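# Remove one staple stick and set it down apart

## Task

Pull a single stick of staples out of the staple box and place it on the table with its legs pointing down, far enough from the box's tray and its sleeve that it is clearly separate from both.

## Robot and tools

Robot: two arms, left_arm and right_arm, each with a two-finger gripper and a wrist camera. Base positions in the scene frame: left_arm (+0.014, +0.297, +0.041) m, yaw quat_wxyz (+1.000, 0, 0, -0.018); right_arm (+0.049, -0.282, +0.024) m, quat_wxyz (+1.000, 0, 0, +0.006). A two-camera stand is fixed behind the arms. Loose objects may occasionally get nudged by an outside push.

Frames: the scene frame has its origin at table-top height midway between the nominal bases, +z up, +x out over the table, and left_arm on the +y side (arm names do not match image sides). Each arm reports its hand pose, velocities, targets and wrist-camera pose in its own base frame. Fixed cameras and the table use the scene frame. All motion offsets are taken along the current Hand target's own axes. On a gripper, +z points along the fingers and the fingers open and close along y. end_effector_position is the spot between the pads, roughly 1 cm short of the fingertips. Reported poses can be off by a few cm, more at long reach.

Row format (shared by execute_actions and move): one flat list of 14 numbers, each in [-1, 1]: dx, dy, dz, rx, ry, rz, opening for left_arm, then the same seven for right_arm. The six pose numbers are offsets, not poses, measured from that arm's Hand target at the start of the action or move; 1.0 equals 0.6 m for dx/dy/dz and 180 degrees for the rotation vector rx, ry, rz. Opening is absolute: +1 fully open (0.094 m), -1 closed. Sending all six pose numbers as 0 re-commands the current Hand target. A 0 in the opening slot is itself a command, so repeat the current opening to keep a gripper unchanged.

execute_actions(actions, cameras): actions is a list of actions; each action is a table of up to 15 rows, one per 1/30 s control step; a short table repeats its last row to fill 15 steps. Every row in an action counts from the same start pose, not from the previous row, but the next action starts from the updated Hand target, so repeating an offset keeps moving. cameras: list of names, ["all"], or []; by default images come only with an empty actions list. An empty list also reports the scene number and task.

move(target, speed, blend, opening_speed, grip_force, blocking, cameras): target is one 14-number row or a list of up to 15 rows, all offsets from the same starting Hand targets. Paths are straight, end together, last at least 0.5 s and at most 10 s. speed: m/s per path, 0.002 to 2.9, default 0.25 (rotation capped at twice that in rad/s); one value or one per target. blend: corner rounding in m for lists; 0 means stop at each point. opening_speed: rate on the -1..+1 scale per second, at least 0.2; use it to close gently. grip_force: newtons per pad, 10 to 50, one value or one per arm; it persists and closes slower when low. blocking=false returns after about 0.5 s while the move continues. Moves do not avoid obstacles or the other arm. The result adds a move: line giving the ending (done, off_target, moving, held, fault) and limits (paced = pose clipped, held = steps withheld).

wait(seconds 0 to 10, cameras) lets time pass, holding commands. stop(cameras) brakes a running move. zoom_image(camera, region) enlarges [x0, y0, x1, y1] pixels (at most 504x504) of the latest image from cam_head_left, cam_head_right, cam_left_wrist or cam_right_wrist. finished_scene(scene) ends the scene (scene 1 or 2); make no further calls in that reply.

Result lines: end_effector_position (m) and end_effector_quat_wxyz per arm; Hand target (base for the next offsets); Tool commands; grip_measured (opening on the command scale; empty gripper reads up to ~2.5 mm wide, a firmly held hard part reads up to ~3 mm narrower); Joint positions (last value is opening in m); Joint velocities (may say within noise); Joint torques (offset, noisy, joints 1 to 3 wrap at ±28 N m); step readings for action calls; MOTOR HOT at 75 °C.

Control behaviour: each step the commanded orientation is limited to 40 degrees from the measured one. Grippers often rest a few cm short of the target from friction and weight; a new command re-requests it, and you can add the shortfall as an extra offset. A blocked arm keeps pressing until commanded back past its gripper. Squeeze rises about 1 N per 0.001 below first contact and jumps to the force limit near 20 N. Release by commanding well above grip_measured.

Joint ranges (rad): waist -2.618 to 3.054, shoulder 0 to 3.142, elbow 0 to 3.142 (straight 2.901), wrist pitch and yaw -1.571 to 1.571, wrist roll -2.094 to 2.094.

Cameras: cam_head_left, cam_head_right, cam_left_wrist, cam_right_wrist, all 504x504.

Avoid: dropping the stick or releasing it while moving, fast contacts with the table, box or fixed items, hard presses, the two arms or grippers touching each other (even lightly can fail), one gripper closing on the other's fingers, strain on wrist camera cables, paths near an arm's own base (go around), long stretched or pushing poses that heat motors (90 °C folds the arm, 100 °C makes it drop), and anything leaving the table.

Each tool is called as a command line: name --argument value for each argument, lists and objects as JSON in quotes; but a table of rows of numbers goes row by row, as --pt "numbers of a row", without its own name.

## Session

execute_actions --actions '[]'

Scene clock: 0.00 s.
left_arm: end_effector_position=(+0.2174, -0.1410, +0.3863) grip_measured=+1.000 end_effector_quat_wxyz=(+0.524, +0.039, +0.728, -0.440) | right_arm: end_effector_position=(+0.2731, -0.0468, +0.4124) grip_measured=+1.000 end_effector_quat_wxyz=(+0.606, -0.025, +0.794, +0.028)
Joint positions: left_arm=[-0.218 0.61 0.926 -0.391 0.534 -0.608 0.094] | right_arm=[-0.553 0.89 1.33 -0.766 -0.605 -0.174 0.094]
Joint velocities: within noise
Joint torques (N m): no reading
Heat: left arm: 26 °C; right arm: 26 °C.
Hand target: left_arm +0.2153, -0.1406, +0.3902; +0.528, +0.042, +0.725, -0.440 | right_arm +0.2708, -0.0449, +0.4130; +0.606, -0.025, +0.795, +0.030
Tool commands: left_gripper/opening=+1.0 right_gripper/opening=+1.0

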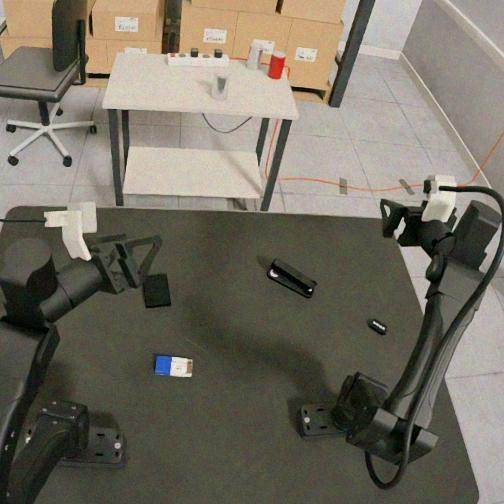

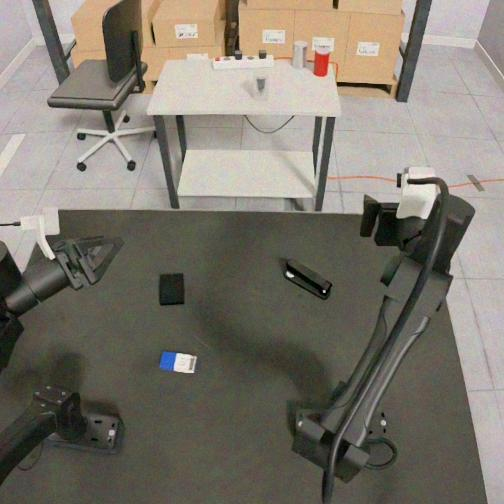

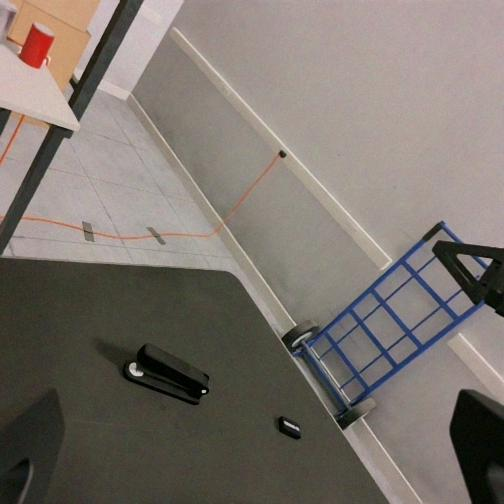

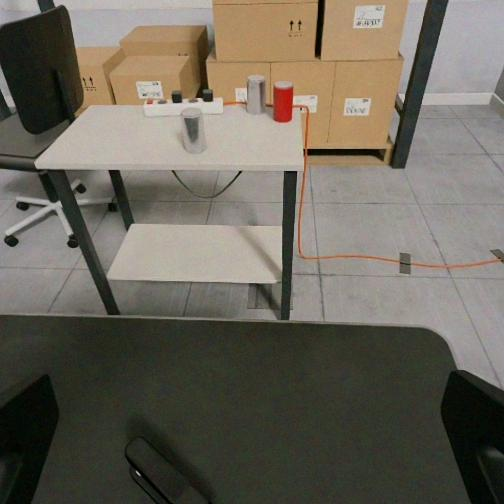

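zoom_image --camera "cam_head_right" --region '[140, 340, 220, 390]'

zoom_image --camera "cam_head_left" --region '[135, 340, 215, 390]'

Scaled by 6.300.

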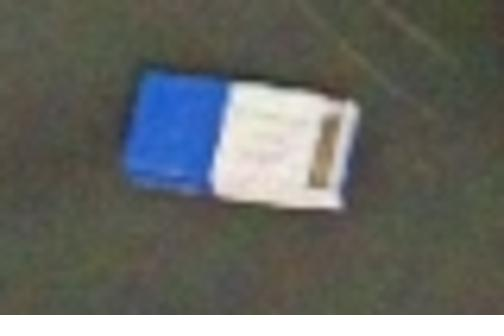

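Scaled by 6.300.

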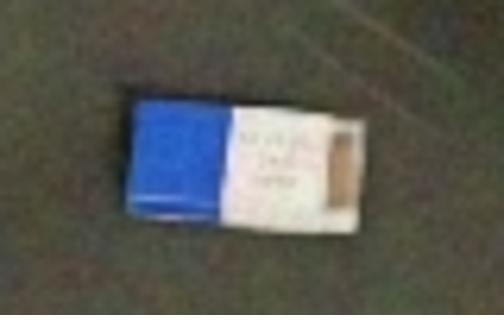

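move --target '[0.4072,0.2602,0.0385,0.1718,0.3225,0.3079,1,0.5932,0.5193,0.0232,-0.4076,0.0808,-0.1836,1]' --speed 0.35 --cameras '["all"]'

Scene clock: 4.13 s.
left_arm: end_effector_position=(+0.1984, -0.1560, +0.0929) grip_measured=+1.000 end_effector_quat_wxyz=(+0.221, +0.674, +0.658, -0.255) | right_arm: end_effector_position=(+0.1734, +0.2650, +0.0775) grip_measured=+1.000 end_effector_quat_wxyz=(+0.367, -0.584, +0.650, +0.318)
Joint positions: left_arm=[-0.203 1.358 0.818 -0.931 0.682 1.356 0.094] | right_arm=[0.627 1.245 0.375 0.131 -0.669 -0.532 0.094]
Joint torques (N m): left_arm=[-0.55 -4.41 7.08 0.49 0.38 0.08] | right_arm=[0.66 -1.17 4.79 1.47 -0.44 0.04]
Heat: left arm: 27 °C; right arm: 26 °C.
Hand target: left_arm +0.2068, -0.1602, +0.1001; +0.236, +0.681, +0.647, -0.249 | right_arm +0.1661, +0.2654, +0.0713; +0.358, -0.588, +0.647, +0.326
Off the commanded pose: left_arm 0.012 m, 2 deg | right_arm 0.010 m, 1 deg.
move: off_target (left_arm)

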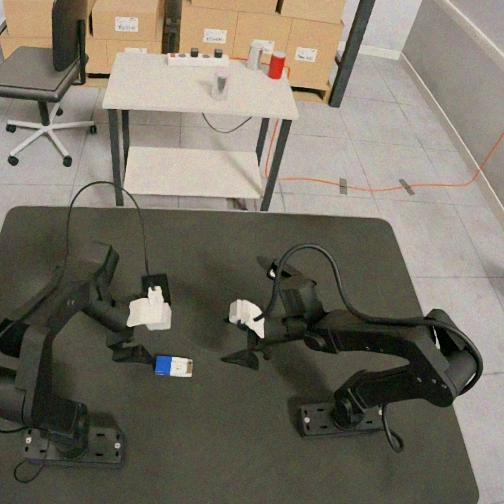

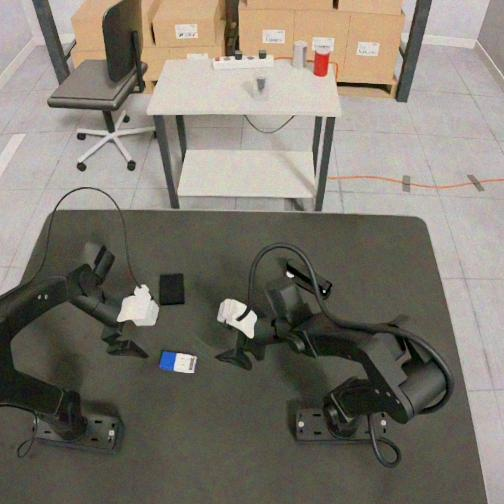

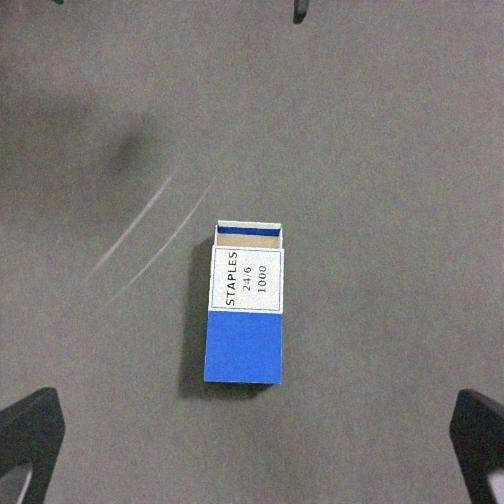

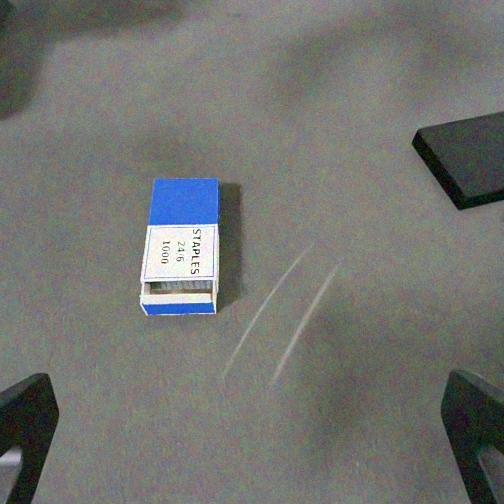

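zoom_image --camera "cam_right_wrist" --region '[110, 230, 250, 330]'

zoom_image --camera "cam_left_wrist" --region '[180, 200, 310, 330]'

Scaled by 3.600.

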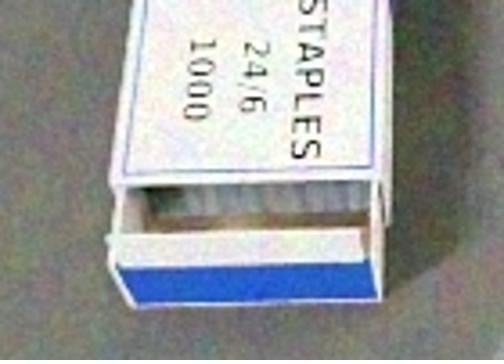

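Scaled by 3.877.

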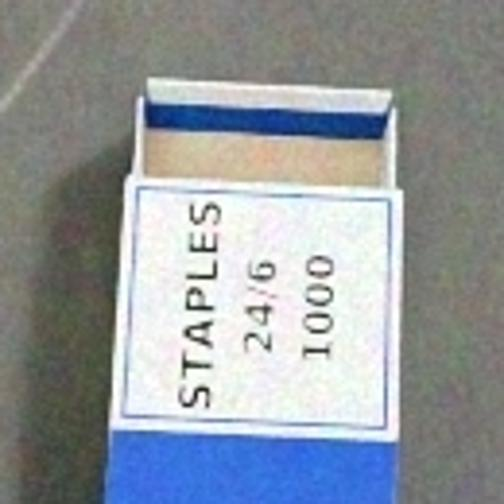

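move --target '[0.1077,-0.0068,0.1777,0,0,0,1,0.1022,0.0552,0.1002,0,0,0,0.6]' --speed 0.2 --cameras '["cam_head_right","cam_left_wrist","cam_right_wrist"]'

Scene clock: 7.17 s.
left_arm: end_effector_position=(+0.2071, -0.1778, -0.0190) grip_measured=+1.000 end_effector_quat_wxyz=(+0.240, +0.683, +0.646, -0.242) | right_arm: end_effector_position=(+0.1396, +0.2893, -0.0070) grip_measured=+0.601 end_effector_quat_wxyz=(+0.366, -0.588, +0.643, +0.326)
Joint positions: left_arm=[-0.292 1.66 0.546 -0.246 0.668 1.262 0.094] | right_arm=[0.827 1.789 0.181 0.958 -0.537 -0.383 0.075]
Joint torques (N m): left_arm=[-0.58 -5.29 2.44 0.75 0.39 -0.13] | right_arm=[0.68 -2.47 1.36 1.6 -0.2 0.07]
Heat: left arm: 27 °C; right arm: 26 °C.
Hand target: left_arm +0.2017, -0.1790, -0.0231; +0.236, +0.681, +0.647, -0.249 | right_arm +0.1350, +0.2869, -0.0126; +0.358, -0.588, +0.647, +0.326
Off the commanded pose: left_arm 0.007 m, 1 deg | right_arm 0.008 m, 1 deg.
move: done
Images, in order (width x height): cam_head_right 504x504, cam_left_wrist 504x504, cam_right_wrist 504x504.

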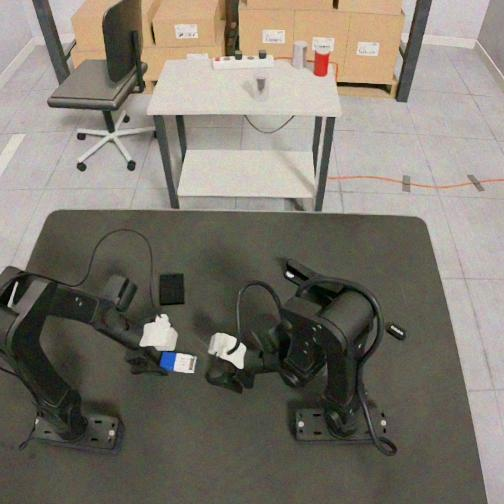

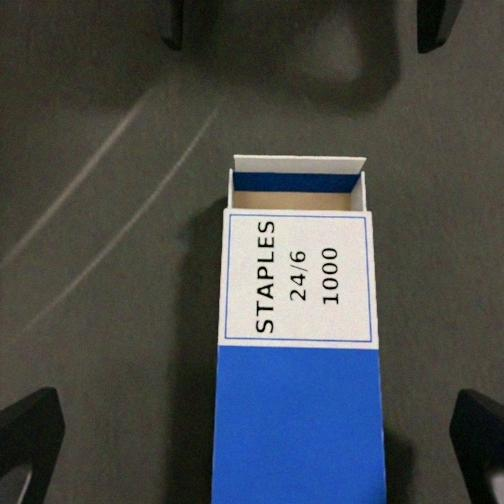

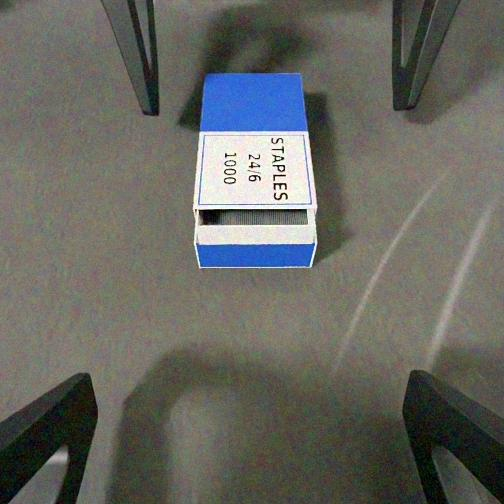

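move --target '[0,-0.019,0,0,0,0,1,-0.0407,-0.0025,0.065,0,0,0,0.6]' --speed 0.12 --cameras '["cam_left_wrist","cam_right_wrist"]'

Scene clock: 8.67 s.
left_arm: end_effector_position=(+0.1910, -0.1758, -0.0261) grip_measured=+1.000 end_effector_quat_wxyz=(+0.227, +0.680, +0.651, -0.249) | right_arm: end_effector_position=(+0.1424, +0.3322, -0.0044) grip_measured=+0.601 end_effector_quat_wxyz=(-0.371, +0.588, -0.639, -0.329)
Joint positions: left_arm=[-0.305 1.65 0.497 -0.228 0.665 1.245 0.094] | right_arm=[0.947 1.867 0.309 0.959 -0.443 -0.303 0.075]
Joint torques (N m): left_arm=[-0.61 -7.79 2.47 0.67 0.36 -0.15] | right_arm=[0.83 -3.28 3.62 1.36 -0.11 0.13]
Heat: left arm: 27 °C; right arm: 26 °C.
Hand target: left_arm +0.1904, -0.1784, -0.0230; +0.236, +0.681, +0.647, -0.248 | right_arm +0.1408, +0.3326, -0.0126; -0.358, +0.588, -0.647, -0.326
Off the commanded pose: left_arm 0.004 m, 1 deg | right_arm 0.008 m, 2 deg.
move: done
Images, in order (width x height): cam_left_wrist 504x504, cam_right_wrist 504x504.

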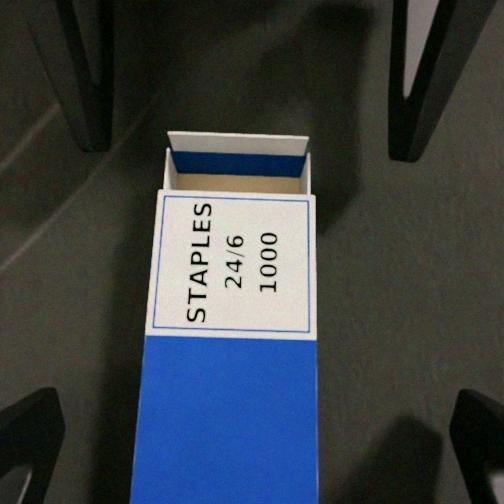

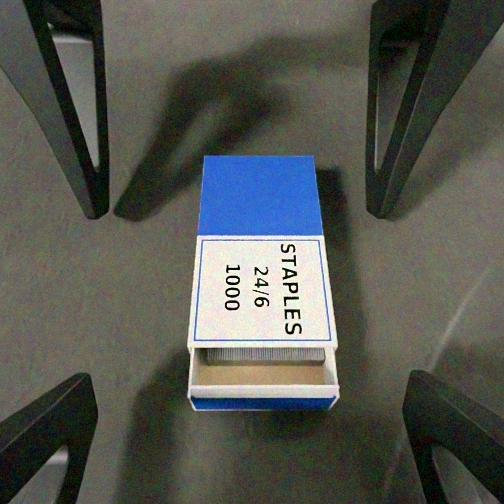

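move --target '[0,0.0145,0,0,0,0,0.5,-0.0018,-0.01,0.003,0,0,0,0.2]' --speed 0.1 --cameras '["cam_left_wrist","cam_right_wrist"]'

Scene clock: 9.73 s.
left_arm: end_effector_position=(+0.1910, -0.1758, -0.0261) grip_measured=+0.502 end_effector_quat_wxyz=(+0.227, +0.680, +0.651, -0.249) | right_arm: end_effector_position=(+0.1442, +0.3346, -0.0059) grip_measured=+0.201 end_effector_quat_wxyz=(-0.368, +0.589, -0.641, -0.328)
Joint positions: left_arm=[-0.305 1.65 0.497 -0.228 0.665 1.245 0.071] | right_arm=[0.947 1.874 0.325 0.943 -0.443 -0.303 0.056]
Joint torques (N m): left_arm=[0.25 -4.96 5.14 0.57 0.39 0] | right_arm=[-1.11 -3.36 4 1.37 -0.22 -0.05]
Heat: left arm: 27 °C; right arm: 26 °C.
Hand target: left_arm +0.1991, -0.1789, -0.0230; +0.236, +0.681, +0.647, -0.248 | right_arm +0.1470, +0.3341, -0.0126; -0.358, +0.588, -0.647, -0.326
Off the commanded pose: left_arm 0.009 m, 1 deg | right_arm 0.007 m, 1 deg.
move: done
Images, in order (width x height): cam_left_wrist 504x504, cam_right_wrist 504x504.

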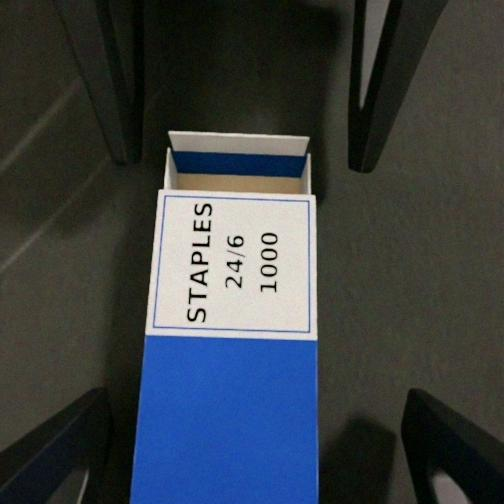

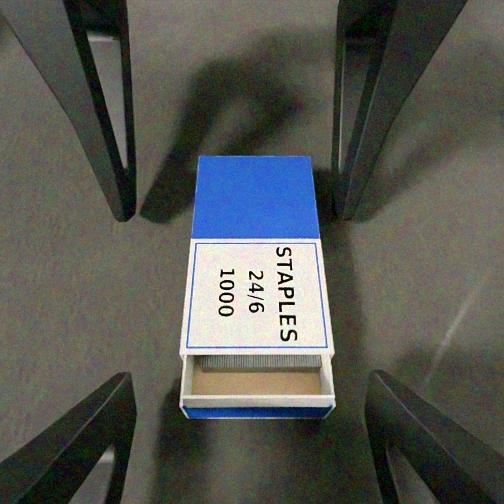

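move --pt "0 0.0125 0 0 0 0 0.3 0 0 0 0 0 0 0.2" --pt "0 0.0125 0 0 0 0 0.3 0 0 0 0 0 0 -0.42" --speed 0.1 --grip_force '[50,35]' --cameras '["cam_left_wrist","cam_right_wrist"]'

Scene clock: 12.60 s.
left_arm: end_effector_position=(+0.2013, -0.1780, -0.0252) grip_measured=+0.302 end_effector_quat_wxyz=(+0.231, +0.681, +0.650, -0.247) | right_arm: end_effector_position=(+0.1441, +0.3345, -0.0061) grip_measured=-0.276 end_effector_quat_wxyz=(-0.367, +0.589, -0.641, -0.328)
Joint positions: left_arm=[-0.301 1.676 0.531 -0.228 0.665 1.248 0.061] | right_arm=[0.947 1.874 0.325 0.942 -0.443 -0.303 0.034]
Joint torques (N m): left_arm=[0.61 -5.22 4.93 0.46 0.43 0.04] | right_arm=[-1.03 -3.34 4 1.34 -0.2 -0.06]
Heat: left arm: 27 °C; right arm: 26 °C.
Hand target: left_arm +0.2065, -0.1792, -0.0231; +0.236, +0.681, +0.647, -0.248 | right_arm +0.1469, +0.3340, -0.0127; -0.358, +0.588, -0.647, -0.326
Off the commanded pose: left_arm 0.006 m, 1 deg | right_arm 0.007 m, 1 deg.
grip_force (N): 50, 35
move: done
Images, in order (width x height): cam_left_wrist 504x504, cam_right_wrist 504x504.

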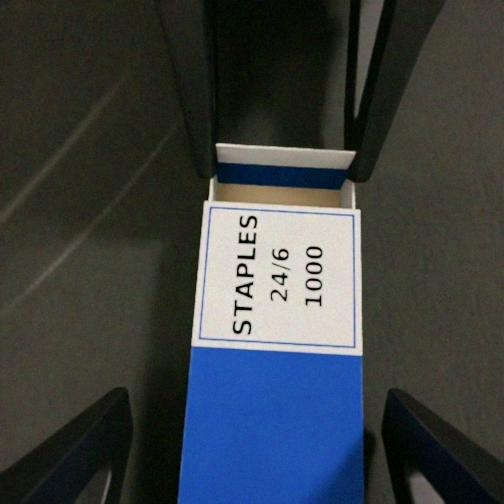

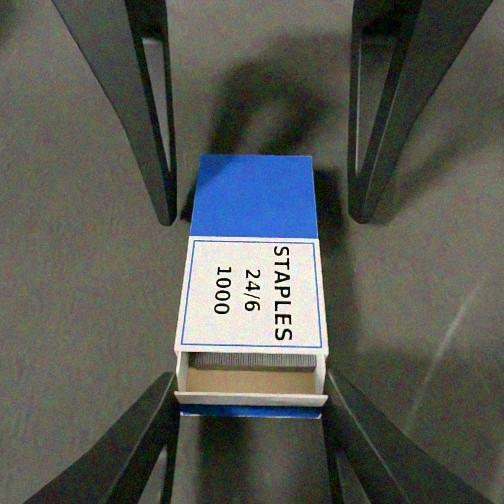

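move --pt "0 -0.01 0 0 0 0 -0.18 0 0 0 0 0 0 -0.42" --pt "0 -0.01 0 0 0 0 -0.18 0.0177 0 -0.0283 0 0 0 -0.42" --speed 0.06 --cameras '["cam_left_wrist","cam_right_wrist"]'

Scene clock: 14.33 s.
left_arm: end_effector_position=(+0.2012, -0.1780, -0.0252) grip_measured=-0.174 end_effector_quat_wxyz=(+0.231, +0.681, +0.650, -0.247) | right_arm: end_effector_position=(+0.1469, +0.3226, -0.0071) grip_measured=-0.278 end_effector_quat_wxyz=(-0.370, +0.589, -0.638, -0.331)
Joint positions: left_arm=[-0.301 1.676 0.531 -0.229 0.665 1.248 0.039] | right_arm=[0.899 1.874 0.293 0.968 -0.489 -0.335 0.034]
Joint torques (N m): left_arm=[-0.01 -7.15 3 0.56 0.38 0] | right_arm=[-0.96 -5.75 0.85 1.24 -0.19 -0.06]
Heat: left arm: 27 °C; right arm: 26 °C.
Hand target: left_arm +0.2005, -0.1789, -0.0231; +0.236, +0.681, +0.647, -0.248 | right_arm +0.1451, +0.3142, -0.0125; -0.359, +0.588, -0.647, -0.326
Off the commanded pose: left_arm 0.002 m, 1 deg | right_arm 0.010 m, 2 deg.
grip_force (N): 50, 35
move: done
Images, in order (width x height): cam_left_wrist 504x504, cam_right_wrist 504x504.

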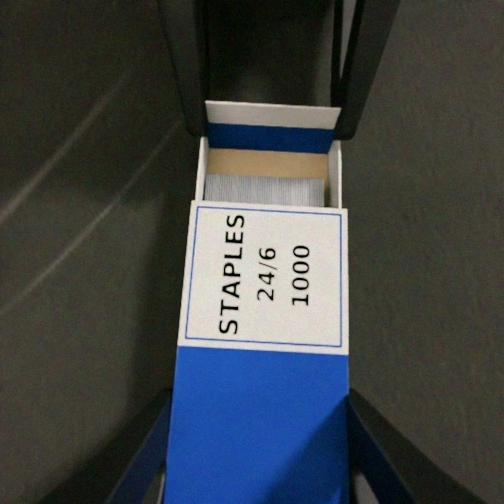

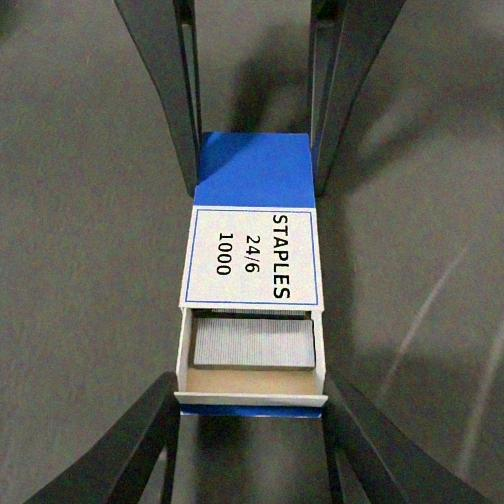

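move --target '[0,0,0,0,0,0,-0.18,0.0309,0,-0.0495,0,0,0,-0.42]' --speed 0.08 --cameras '["cam_left_wrist","cam_right_wrist"]'

zoom_image --camera "cam_right_wrist" --region '[150, 180, 350, 430]'

Scene clock: 15.43 s.
left_arm: end_effector_position=(+0.2014, -0.1781, -0.0252) grip_measured=-0.174 end_effector_quat_wxyz=(+0.231, +0.681, +0.649, -0.246) | right_arm: end_effector_position=(+0.1438, +0.2872, -0.0073) grip_measured=-0.278 end_effector_quat_wxyz=(-0.371, +0.590, -0.636, -0.331)
Joint positions: left_arm=[-0.301 1.676 0.531 -0.227 0.665 1.248 0.039] | right_arm=[0.792 1.819 0.183 0.989 -0.577 -0.41 0.034]
Joint torques (N m): left_arm=[-0.01 -7.16 3.02 0.55 0.41 -0.04] | right_arm=[-1.14 -5.35 0.85 1.09 -0.13 -0.08]
Heat: left arm: 27 °C; right arm: 27 °C.
Hand target: left_arm +0.2005, -0.1790, -0.0230; +0.236, +0.681, +0.647, -0.249 | right_arm +0.1418, +0.2793, -0.0125; -0.359, +0.588, -0.647, -0.326
Off the commanded pose: left_arm 0.002 m, 1 deg | right_arm 0.010 m, 2 deg.
grip_force (N): 50, 35
move: done
Images, in order (width x height): cam_left_wrist 504x504, cam_right_wrist 504x504.

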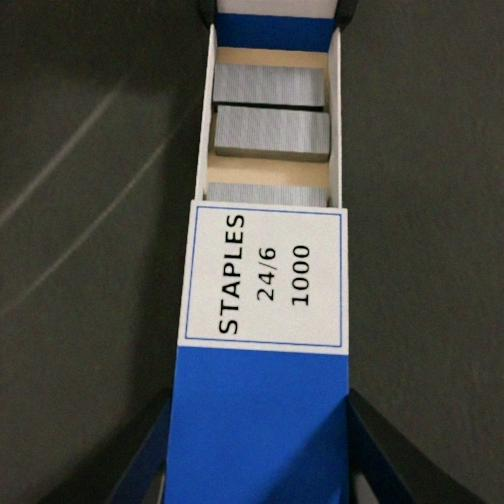

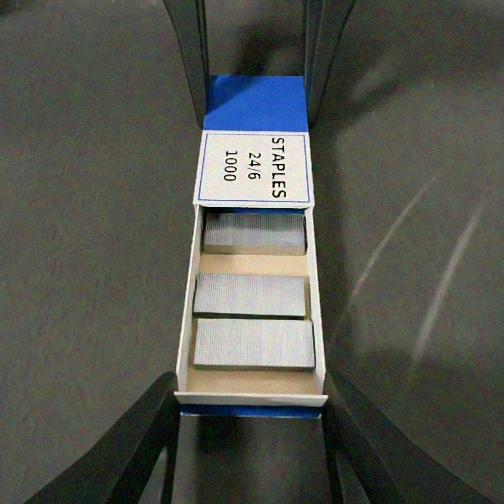

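Scaled by 2.016.

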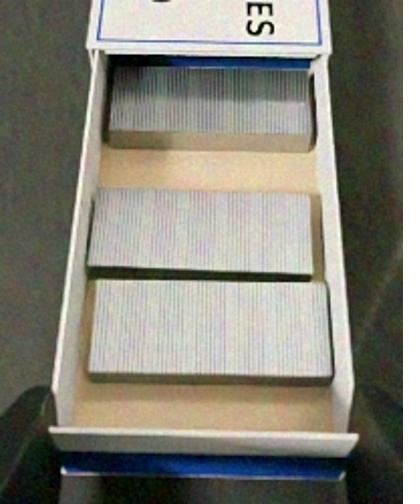

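move --pt "0 0 0 0 0 0 -0.18 0 0 0 0 0 0 0.2" --pt "0 0 0 0 0 0 0.3 0 0 -0.15 0 0 0 0.2" --pt "0.0128 0 -0.0107 0 -0.1111 0 0.3 -0.1585 -0.001 -0.0213 0.2512 0.2513 0.4532 0.2" --pt "0.0128 0 -0.0107 0 -0.1111 0 -0.25 -0.1585 -0.001 -0.0213 0.2512 0.2513 0.4532 -0.9" --speed '[0.1,0.15,0.25,0.2]' --grip_force '[50,50]' --cameras '["all"]'

Scene clock: 26.10 s.
left_arm: end_effector_position=(+0.1999, -0.1679, -0.0250) grip_measured=-0.237 end_effector_quat_wxyz=(+0.334, +0.632, +0.602, -0.356) | right_arm: end_effector_position=(+0.1440, +0.3180, +0.0779) grip_measured=-0.899 end_effector_quat_wxyz=(+0.007, +0.041, +0.999, +0.009)
Joint positions: left_arm=[-0.073 1.891 0.506 -0.158 1.021 1.531 0.036] | right_arm=[1.145 1.859 1.447 -1.136 0.005 1.227 0.005]
Joint torques (N m): left_arm=[0.58 -5.67 2.32 0.37 0.67 0.11] | right_arm=[-0.57 -5.33 8.47 -0.15 -0.06 0.08]
Heat: left arm: 27 °C; right arm: 26 °C.
Hand target: left_arm +0.2011, -0.1690, -0.0231; +0.344, +0.628, +0.596, -0.363 | right_arm +0.1461, +0.3187, +0.0749; +0.000, +0.048, +0.999, +0.000
Off the commanded pose: left_arm 0.002 m, 2 deg | right_arm 0.004 m, 2 deg.
move: done

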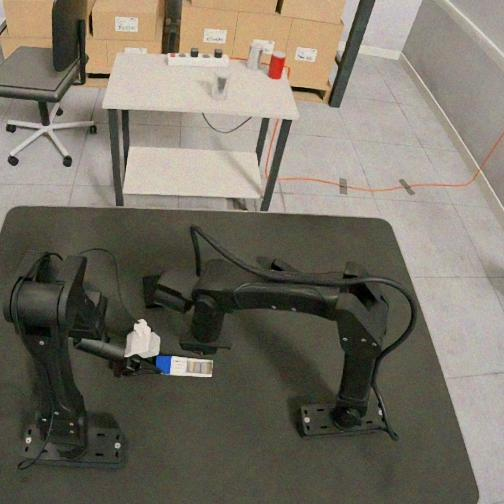

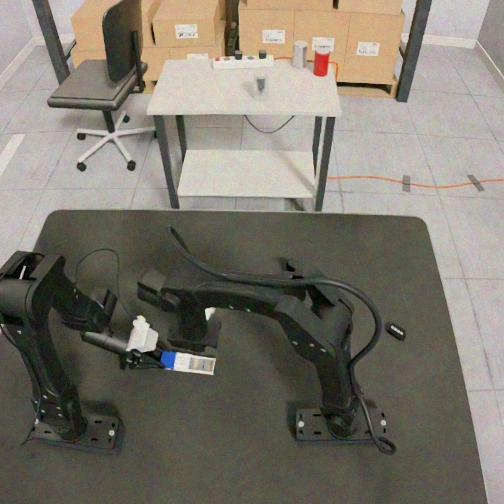

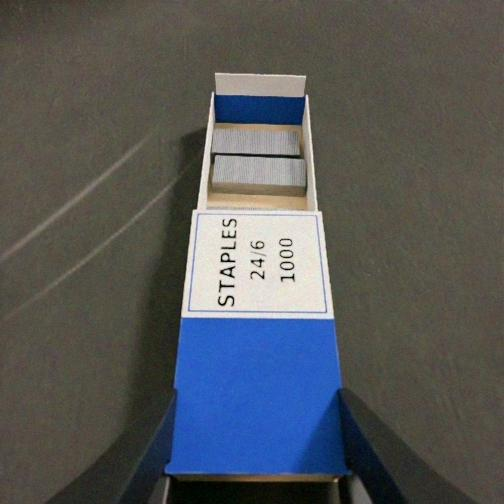

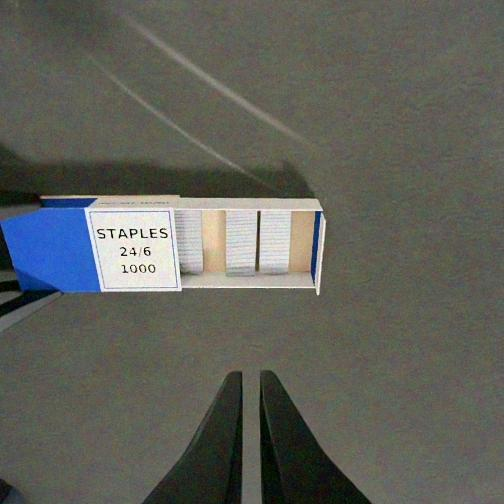

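zoom_image --camera "cam_right_wrist" --region '[170, 190, 340, 300]'

zoom_image --camera "cam_left_wrist" --region '[170, 60, 350, 220]'

Scaled by 2.965.

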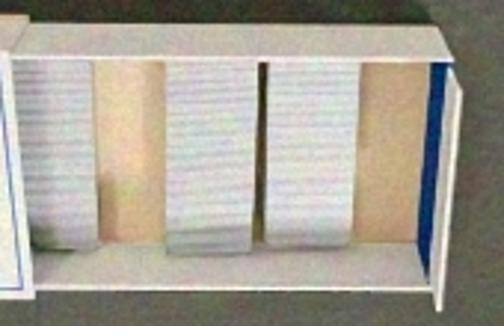

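Scaled by 2.800.

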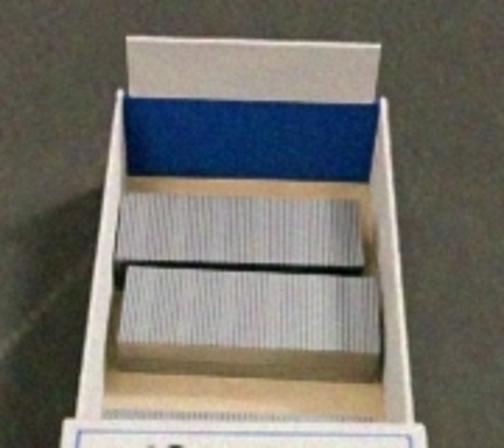

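move --target '[0,0,0,0,0,0,-0.25,0,0.0108,0.13,0,0,0,-0.9]' --speed 0.12 --cameras '["cam_left_wrist","cam_right_wrist"]'

zoom_image --camera "cam_right_wrist" --region '[130, 250, 380, 500]'

Scene clock: 28.00 s.
left_arm: end_effector_position=(+0.1999, -0.1679, -0.0250) grip_measured=-0.239 end_effector_quat_wxyz=(+0.334, +0.632, +0.602, -0.356) | right_arm: end_effector_position=(+0.1486, +0.3284, +0.0085) grip_measured=-0.899 end_effector_quat_wxyz=(+0.006, +0.044, +0.999, +0.011)
Joint positions: left_arm=[-0.073 1.891 0.506 -0.158 1.021 1.531 0.036] | right_arm=[1.145 1.975 1.317 -0.888 0.004 1.233 0.005]
Joint torques (N m): left_arm=[0.53 -5.71 2.22 0.33 0.7 0.12] | right_arm=[-0.18 -6.11 4.71 0.17 -0.04 0.07]
Heat: left arm: 27 °C; right arm: 26 °C.
Hand target: left_arm +0.2011, -0.1690, -0.0231; +0.344, +0.628, +0.596, -0.363 | right_arm +0.1466, +0.3250, -0.0032; -0.001, +0.048, +0.999, -0.001
Off the commanded pose: left_arm 0.003 m, 2 deg | right_arm 0.012 m, 2 deg.
move: off_target (right_arm)
Images, in order (width x height): cam_left_wrist 504x504, cam_right_wrist 504x504.

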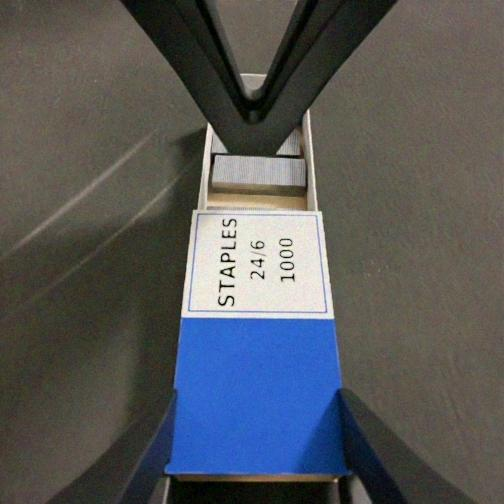

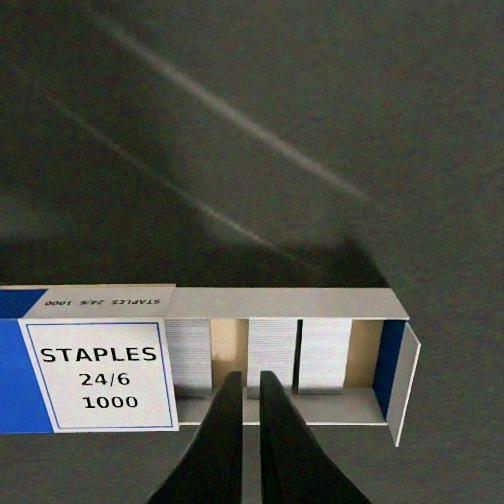

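Scaled by 2.016.

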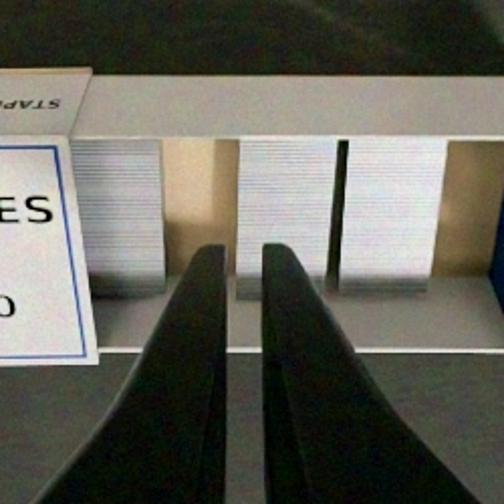

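move --target '[0,0,0,0,0,0,-0.25,0,0,0.0367,0,0,0,-0.95]' --speed 0.04 --cameras '["cam_right_wrist"]'

zoom_image --camera "cam_right_wrist" --region '[130, 250, 380, 500]'

Scene clock: 29.10 s.
left_arm: end_effector_position=(+0.1999, -0.1679, -0.0250) grip_measured=-0.239 end_effector_quat_wxyz=(+0.334, +0.632, +0.602, -0.356) | right_arm: end_effector_position=(+0.1485, +0.3287, -0.0074) grip_measured=-0.949 end_effector_quat_wxyz=(+0.006, +0.044, +0.999, +0.011)
Joint positions: left_arm=[-0.073 1.891 0.506 -0.158 1.021 1.531 0.036] | right_arm=[1.145 2.002 1.287 -0.831 0.003 1.233 0.002]
Joint torques (N m): left_arm=[0.51 -5.78 2.36 0.36 0.66 0.09] | right_arm=[-0.25 -5.57 3.82 0.44 -0.07 0.1]
Heat: left arm: 27 °C; right arm: 26 °C.
Hand target: left_arm +0.2011, -0.1690, -0.0231; +0.344, +0.628, +0.596, -0.363 | right_arm +0.1466, +0.3251, -0.0251; +0.000, +0.048, +0.999, +0.000
Off the commanded pose: left_arm 0.003 m, 2 deg | right_arm 0.018 m, 2 deg.
move: off_target (right_arm)
Images, in order (width x height): cam_right_wrist 504x504.

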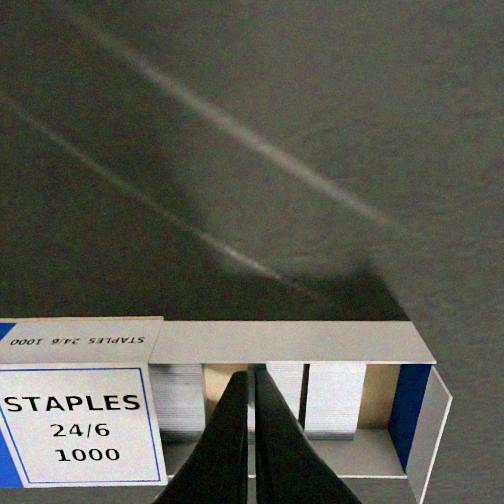

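Scaled by 2.016.

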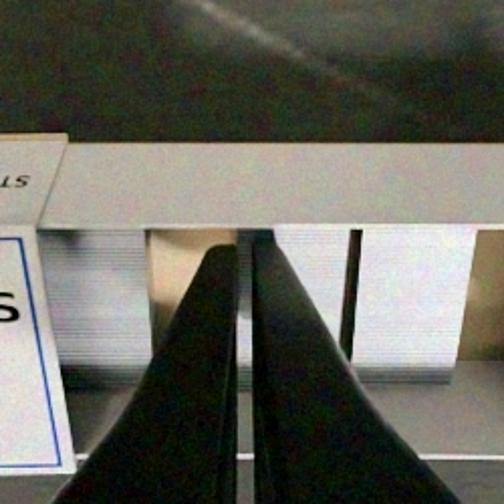

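move --target '[0,0,0,0,0,0,-0.25,0,0.02,0.003,0,0,0,-0.95]' --speed 0.03 --cameras '["cam_right_wrist"]'

zoom_image --camera "cam_right_wrist" --region '[130, 250, 380, 500]'

Scene clock: 30.10 s.
left_arm: end_effector_position=(+0.1999, -0.1679, -0.0250) grip_measured=-0.239 end_effector_quat_wxyz=(+0.334, +0.632, +0.602, -0.356) | right_arm: end_effector_position=(+0.1487, +0.3290, -0.0079) grip_measured=-0.949 end_effector_quat_wxyz=(+0.002, +0.049, +0.999, +0.002)
Joint positions: left_arm=[-0.073 1.891 0.506 -0.158 1.021 1.531 0.036] | right_arm=[1.145 2.021 1.314 -0.859 0.003 1.243 0.002]
Joint torques (N m): left_arm=[0.58 -5.81 2.36 0.38 0.69 0.08] | right_arm=[0.88 -4.08 5.96 0.48 -0.05 0.04]
Heat: left arm: 27 °C; right arm: 26 °C.
Hand target: left_arm +0.2011, -0.1690, -0.0231; +0.344, +0.628, +0.596, -0.363 | right_arm +0.1477, +0.3369, -0.0270; +0.000, +0.048, +0.999, -0.001
Off the commanded pose: left_arm 0.003 m, 2 deg | right_arm 0.021 m, 0 deg.
move: off_target (right_arm)
Images, in order (width x height): cam_right_wrist 504x504.

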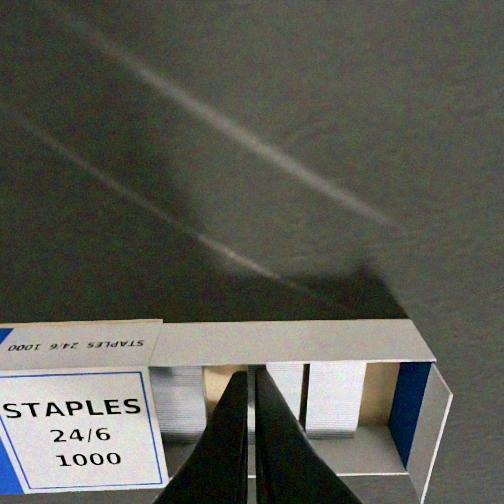

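Scaled by 2.016.

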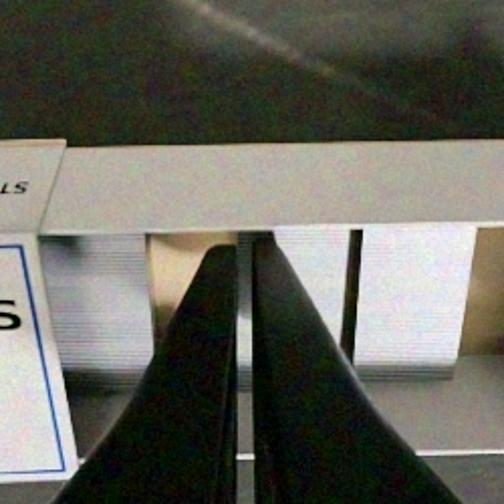

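move --target '[0,0,0,0,0,0,-0.25,0,0.0085,0,0,0,0,-0.95]' --speed 0.03 --cameras '["cam_right_wrist"]'

zoom_image --camera "cam_right_wrist" --region '[130, 250, 380, 500]'

Scene clock: 30.77 s.
left_arm: end_effector_position=(+0.1999, -0.1679, -0.0250) grip_measured=-0.239 end_effector_quat_wxyz=(+0.334, +0.632, +0.602, -0.356) | right_arm: end_effector_position=(+0.1486, +0.3287, -0.0077) grip_measured=-0.949 end_effector_quat_wxyz=(+0.002, +0.049, +0.999, +0.001)
Joint positions: left_arm=[-0.073 1.891 0.506 -0.158 1.021 1.531 0.036] | right_arm=[1.145 2.021 1.315 -0.861 0.003 1.244 0.002]
Joint torques (N m): left_arm=[0.62 -5.7 2.26 0.37 0.69 0.09] | right_arm=[0.09 -8.47 5.59 0.02 -0.01 0.01]
Heat: left arm: 27 °C; right arm: 26 °C.
Hand target: left_arm +0.2011, -0.1690, -0.0231; +0.344, +0.628, +0.596, -0.363 | right_arm +0.1487, +0.3291, -0.0078; +0.002, +0.049, +0.999, +0.001 (not the last commanded pose)
Off the commanded pose: left_arm 0.003 m, 2 deg | right_arm 0.023 m, 0 deg.
move: held (right_arm; a check stopped the path); limits=held
pose unreachable (right arm): on one or more control steps of this call, first in action 0 (counted from 0), this arm could not follow its commanded pose, so it was not sent that pose on those steps. It may still have moved: this result reports where it is.
cause: moving toward the commanded pose would bring a part of the arm too close to another arm (this arm's wrist (the part past joint 4) and the left arm's wrist camera, 16 mm apart when this arm was first held).
Images, in order (width x height): cam_right_wrist 504x504.

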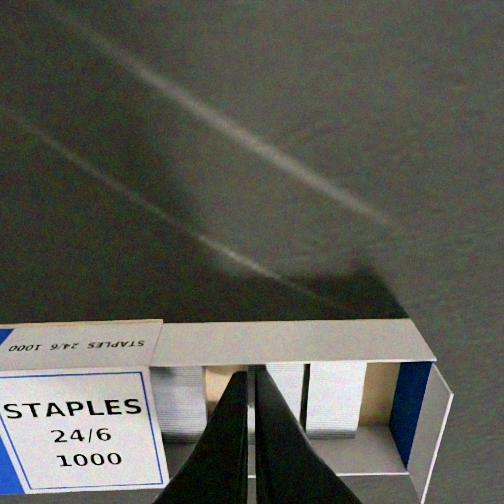

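Scaled by 2.016.

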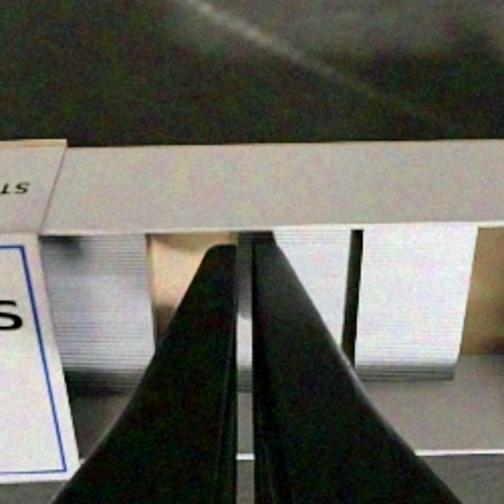

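move --pt "0 0 0 0 0 0 -0.25 0 0 -0.0217 0 0 0 -0.95" --pt "0 0 0 0 0 0 -0.25 0 -0.04 -0.0217 0 0 0 -0.95" --pt "0 0 0 0 0 0 -0.25 0 -0.04 0.029 0 0 0 -0.95" --speed 0.05 --cameras '["cam_right_wrist"]'

zoom_image --camera "cam_right_wrist" --region '[130, 250, 380, 500]'

Scene clock: 33.73 s.
left_arm: end_effector_position=(+0.1999, -0.1679, -0.0250) grip_measured=-0.239 end_effector_quat_wxyz=(+0.334, +0.632, +0.602, -0.356) | right_arm: end_effector_position=(+0.1437, +0.3049, -0.0084) grip_measured=-0.949 end_effector_quat_wxyz=(+0.000, +0.047, +0.999, -0.005)
Joint positions: left_arm=[-0.073 1.891 0.506 -0.158 1.021 1.531 0.036] | right_arm=[1.129 1.954 1.211 -0.839 0.003 1.224 0.002]
Joint torques (N m): left_arm=[0.54 -5.74 2.3 0.35 0.69 0.1] | right_arm=[-0.7 -6.17 2.17 0.76 -0.02 -0.07]
Heat: left arm: 27 °C; right arm: 27 °C.
Hand target: left_arm +0.2011, -0.1690, -0.0231; +0.344, +0.628, +0.596, -0.363 | right_arm +0.1465, +0.3053, -0.0253; +0.002, +0.049, +0.999, +0.002
Off the commanded pose: left_arm 0.003 m, 2 deg | right_arm 0.017 m, 1 deg.
move: off_target (right_arm)
Images, in order (width x height): cam_right_wrist 504x504.

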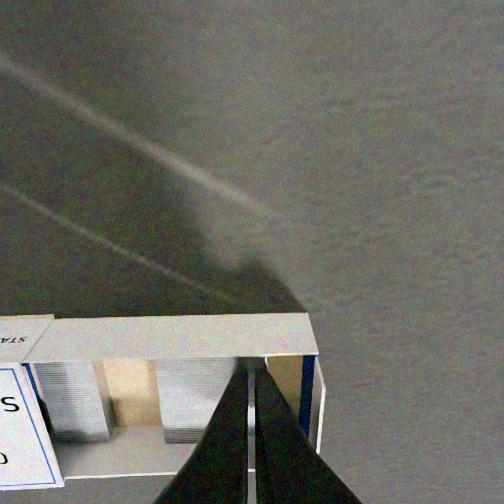

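Scaled by 2.016.

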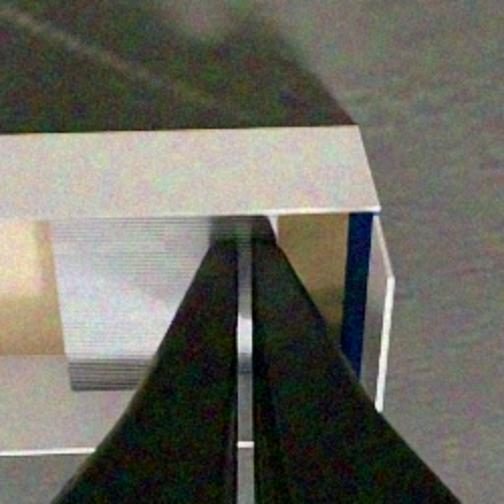

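move --target '[0,0,0,0,0,0,-0.25,0,-0.023,0,0,0,0,-0.95]' --speed 0.03 --cameras '["cam_right_wrist"]'

zoom_image --camera "cam_right_wrist" --region '[130, 250, 380, 500]'

Scene clock: 34.67 s.
left_arm: end_effector_position=(+0.1999, -0.1679, -0.0250) grip_measured=-0.239 end_effector_quat_wxyz=(+0.334, +0.632, +0.602, -0.356) | right_arm: end_effector_position=(+0.1446, +0.3035, -0.0084) grip_measured=-0.949 end_effector_quat_wxyz=(+0.004, +0.046, +0.999, +0.018)
Joint positions: left_arm=[-0.073 1.891 0.506 -0.158 1.021 1.531 0.036] | right_arm=[1.12 1.913 1.153 -0.775 -0.007 1.212 0.002]
Joint torques (N m): left_arm=[0.57 -5.6 2.25 0.38 0.65 0.08] | right_arm=[-0.9 -5.67 1.77 0.41 0.07 -0.09]
Heat: left arm: 27 °C; right arm: 27 °C.
Hand target: left_arm +0.2011, -0.1690, -0.0231; +0.344, +0.628, +0.596, -0.363 | right_arm +0.1452, +0.2915, -0.0254; +0.002, +0.049, +0.999, +0.002
Off the commanded pose: left_arm 0.003 m, 2 deg | right_arm 0.021 m, 2 deg.
move: off_target (right_arm)
Images, in order (width x height): cam_right_wrist 504x504.

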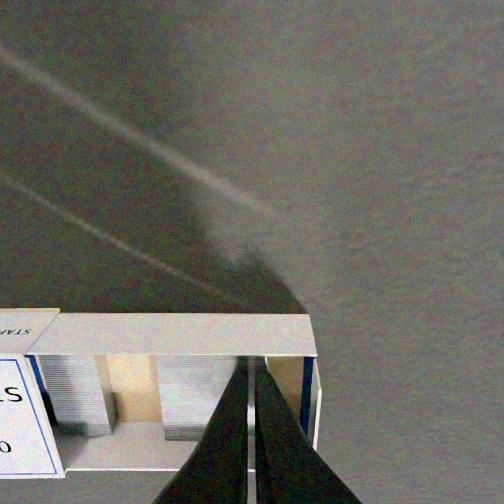

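Scaled by 2.016.

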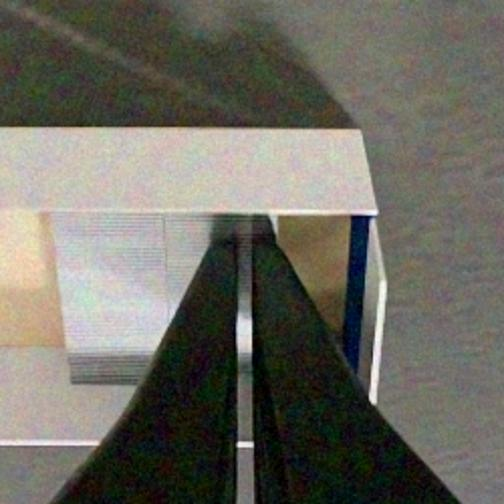

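move --target '[0,0,0,0,0,0,-0.25,0,-0.013,0,0,0,0,-0.95]' --speed 0.03 --cameras '["cam_right_wrist","cam_left_wrist"]'

zoom_image --camera "cam_right_wrist" --region '[130, 250, 380, 500]'

Scene clock: 35.60 s.
left_arm: end_effector_position=(+0.1999, -0.1679, -0.0250) grip_measured=-0.239 end_effector_quat_wxyz=(+0.334, +0.632, +0.602, -0.356) | right_arm: end_effector_position=(+0.1445, +0.3031, -0.0083) grip_measured=-0.949 end_effector_quat_wxyz=(+0.004, +0.045, +0.999, +0.031)
Joint positions: left_arm=[-0.073 1.891 0.506 -0.158 1.021 1.531 0.036] | right_arm=[1.114 1.891 1.122 -0.741 -0.017 1.203 0.002]
Joint torques (N m): left_arm=[0.51 -5.79 2.39 0.35 0.67 0.1] | right_arm=[-1.24 -5.86 1.77 0.26 0.14 -0.08]
Heat: left arm: 27 °C; right arm: 27 °C.
Hand target: left_arm +0.2011, -0.1690, -0.0231; +0.344, +0.628, +0.596, -0.363 | right_arm +0.1443, +0.2838, -0.0253; +0.002, +0.049, +0.999, +0.002
Off the commanded pose: left_arm 0.003 m, 2 deg | right_arm 0.026 m, 3 deg.
move: off_target (right_arm)
Images, in order (width x height): cam_left_wrist 504x504, cam_right_wrist 504x504.

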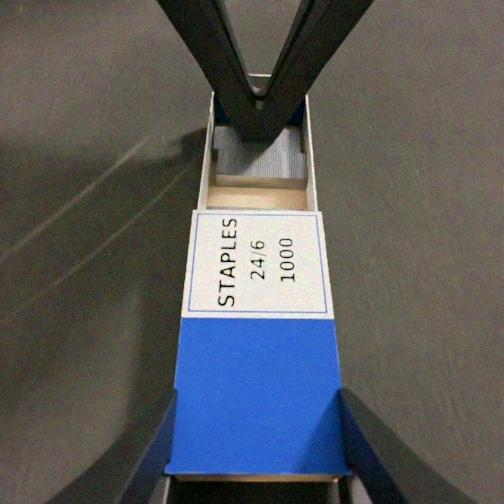

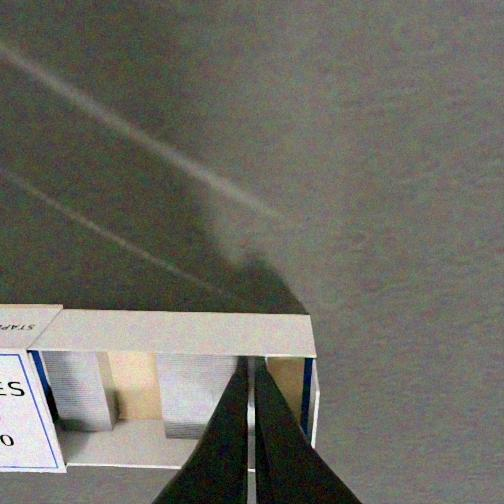

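Scaled by 2.016.

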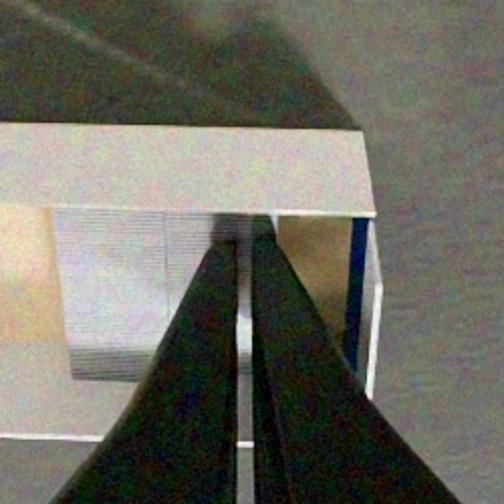

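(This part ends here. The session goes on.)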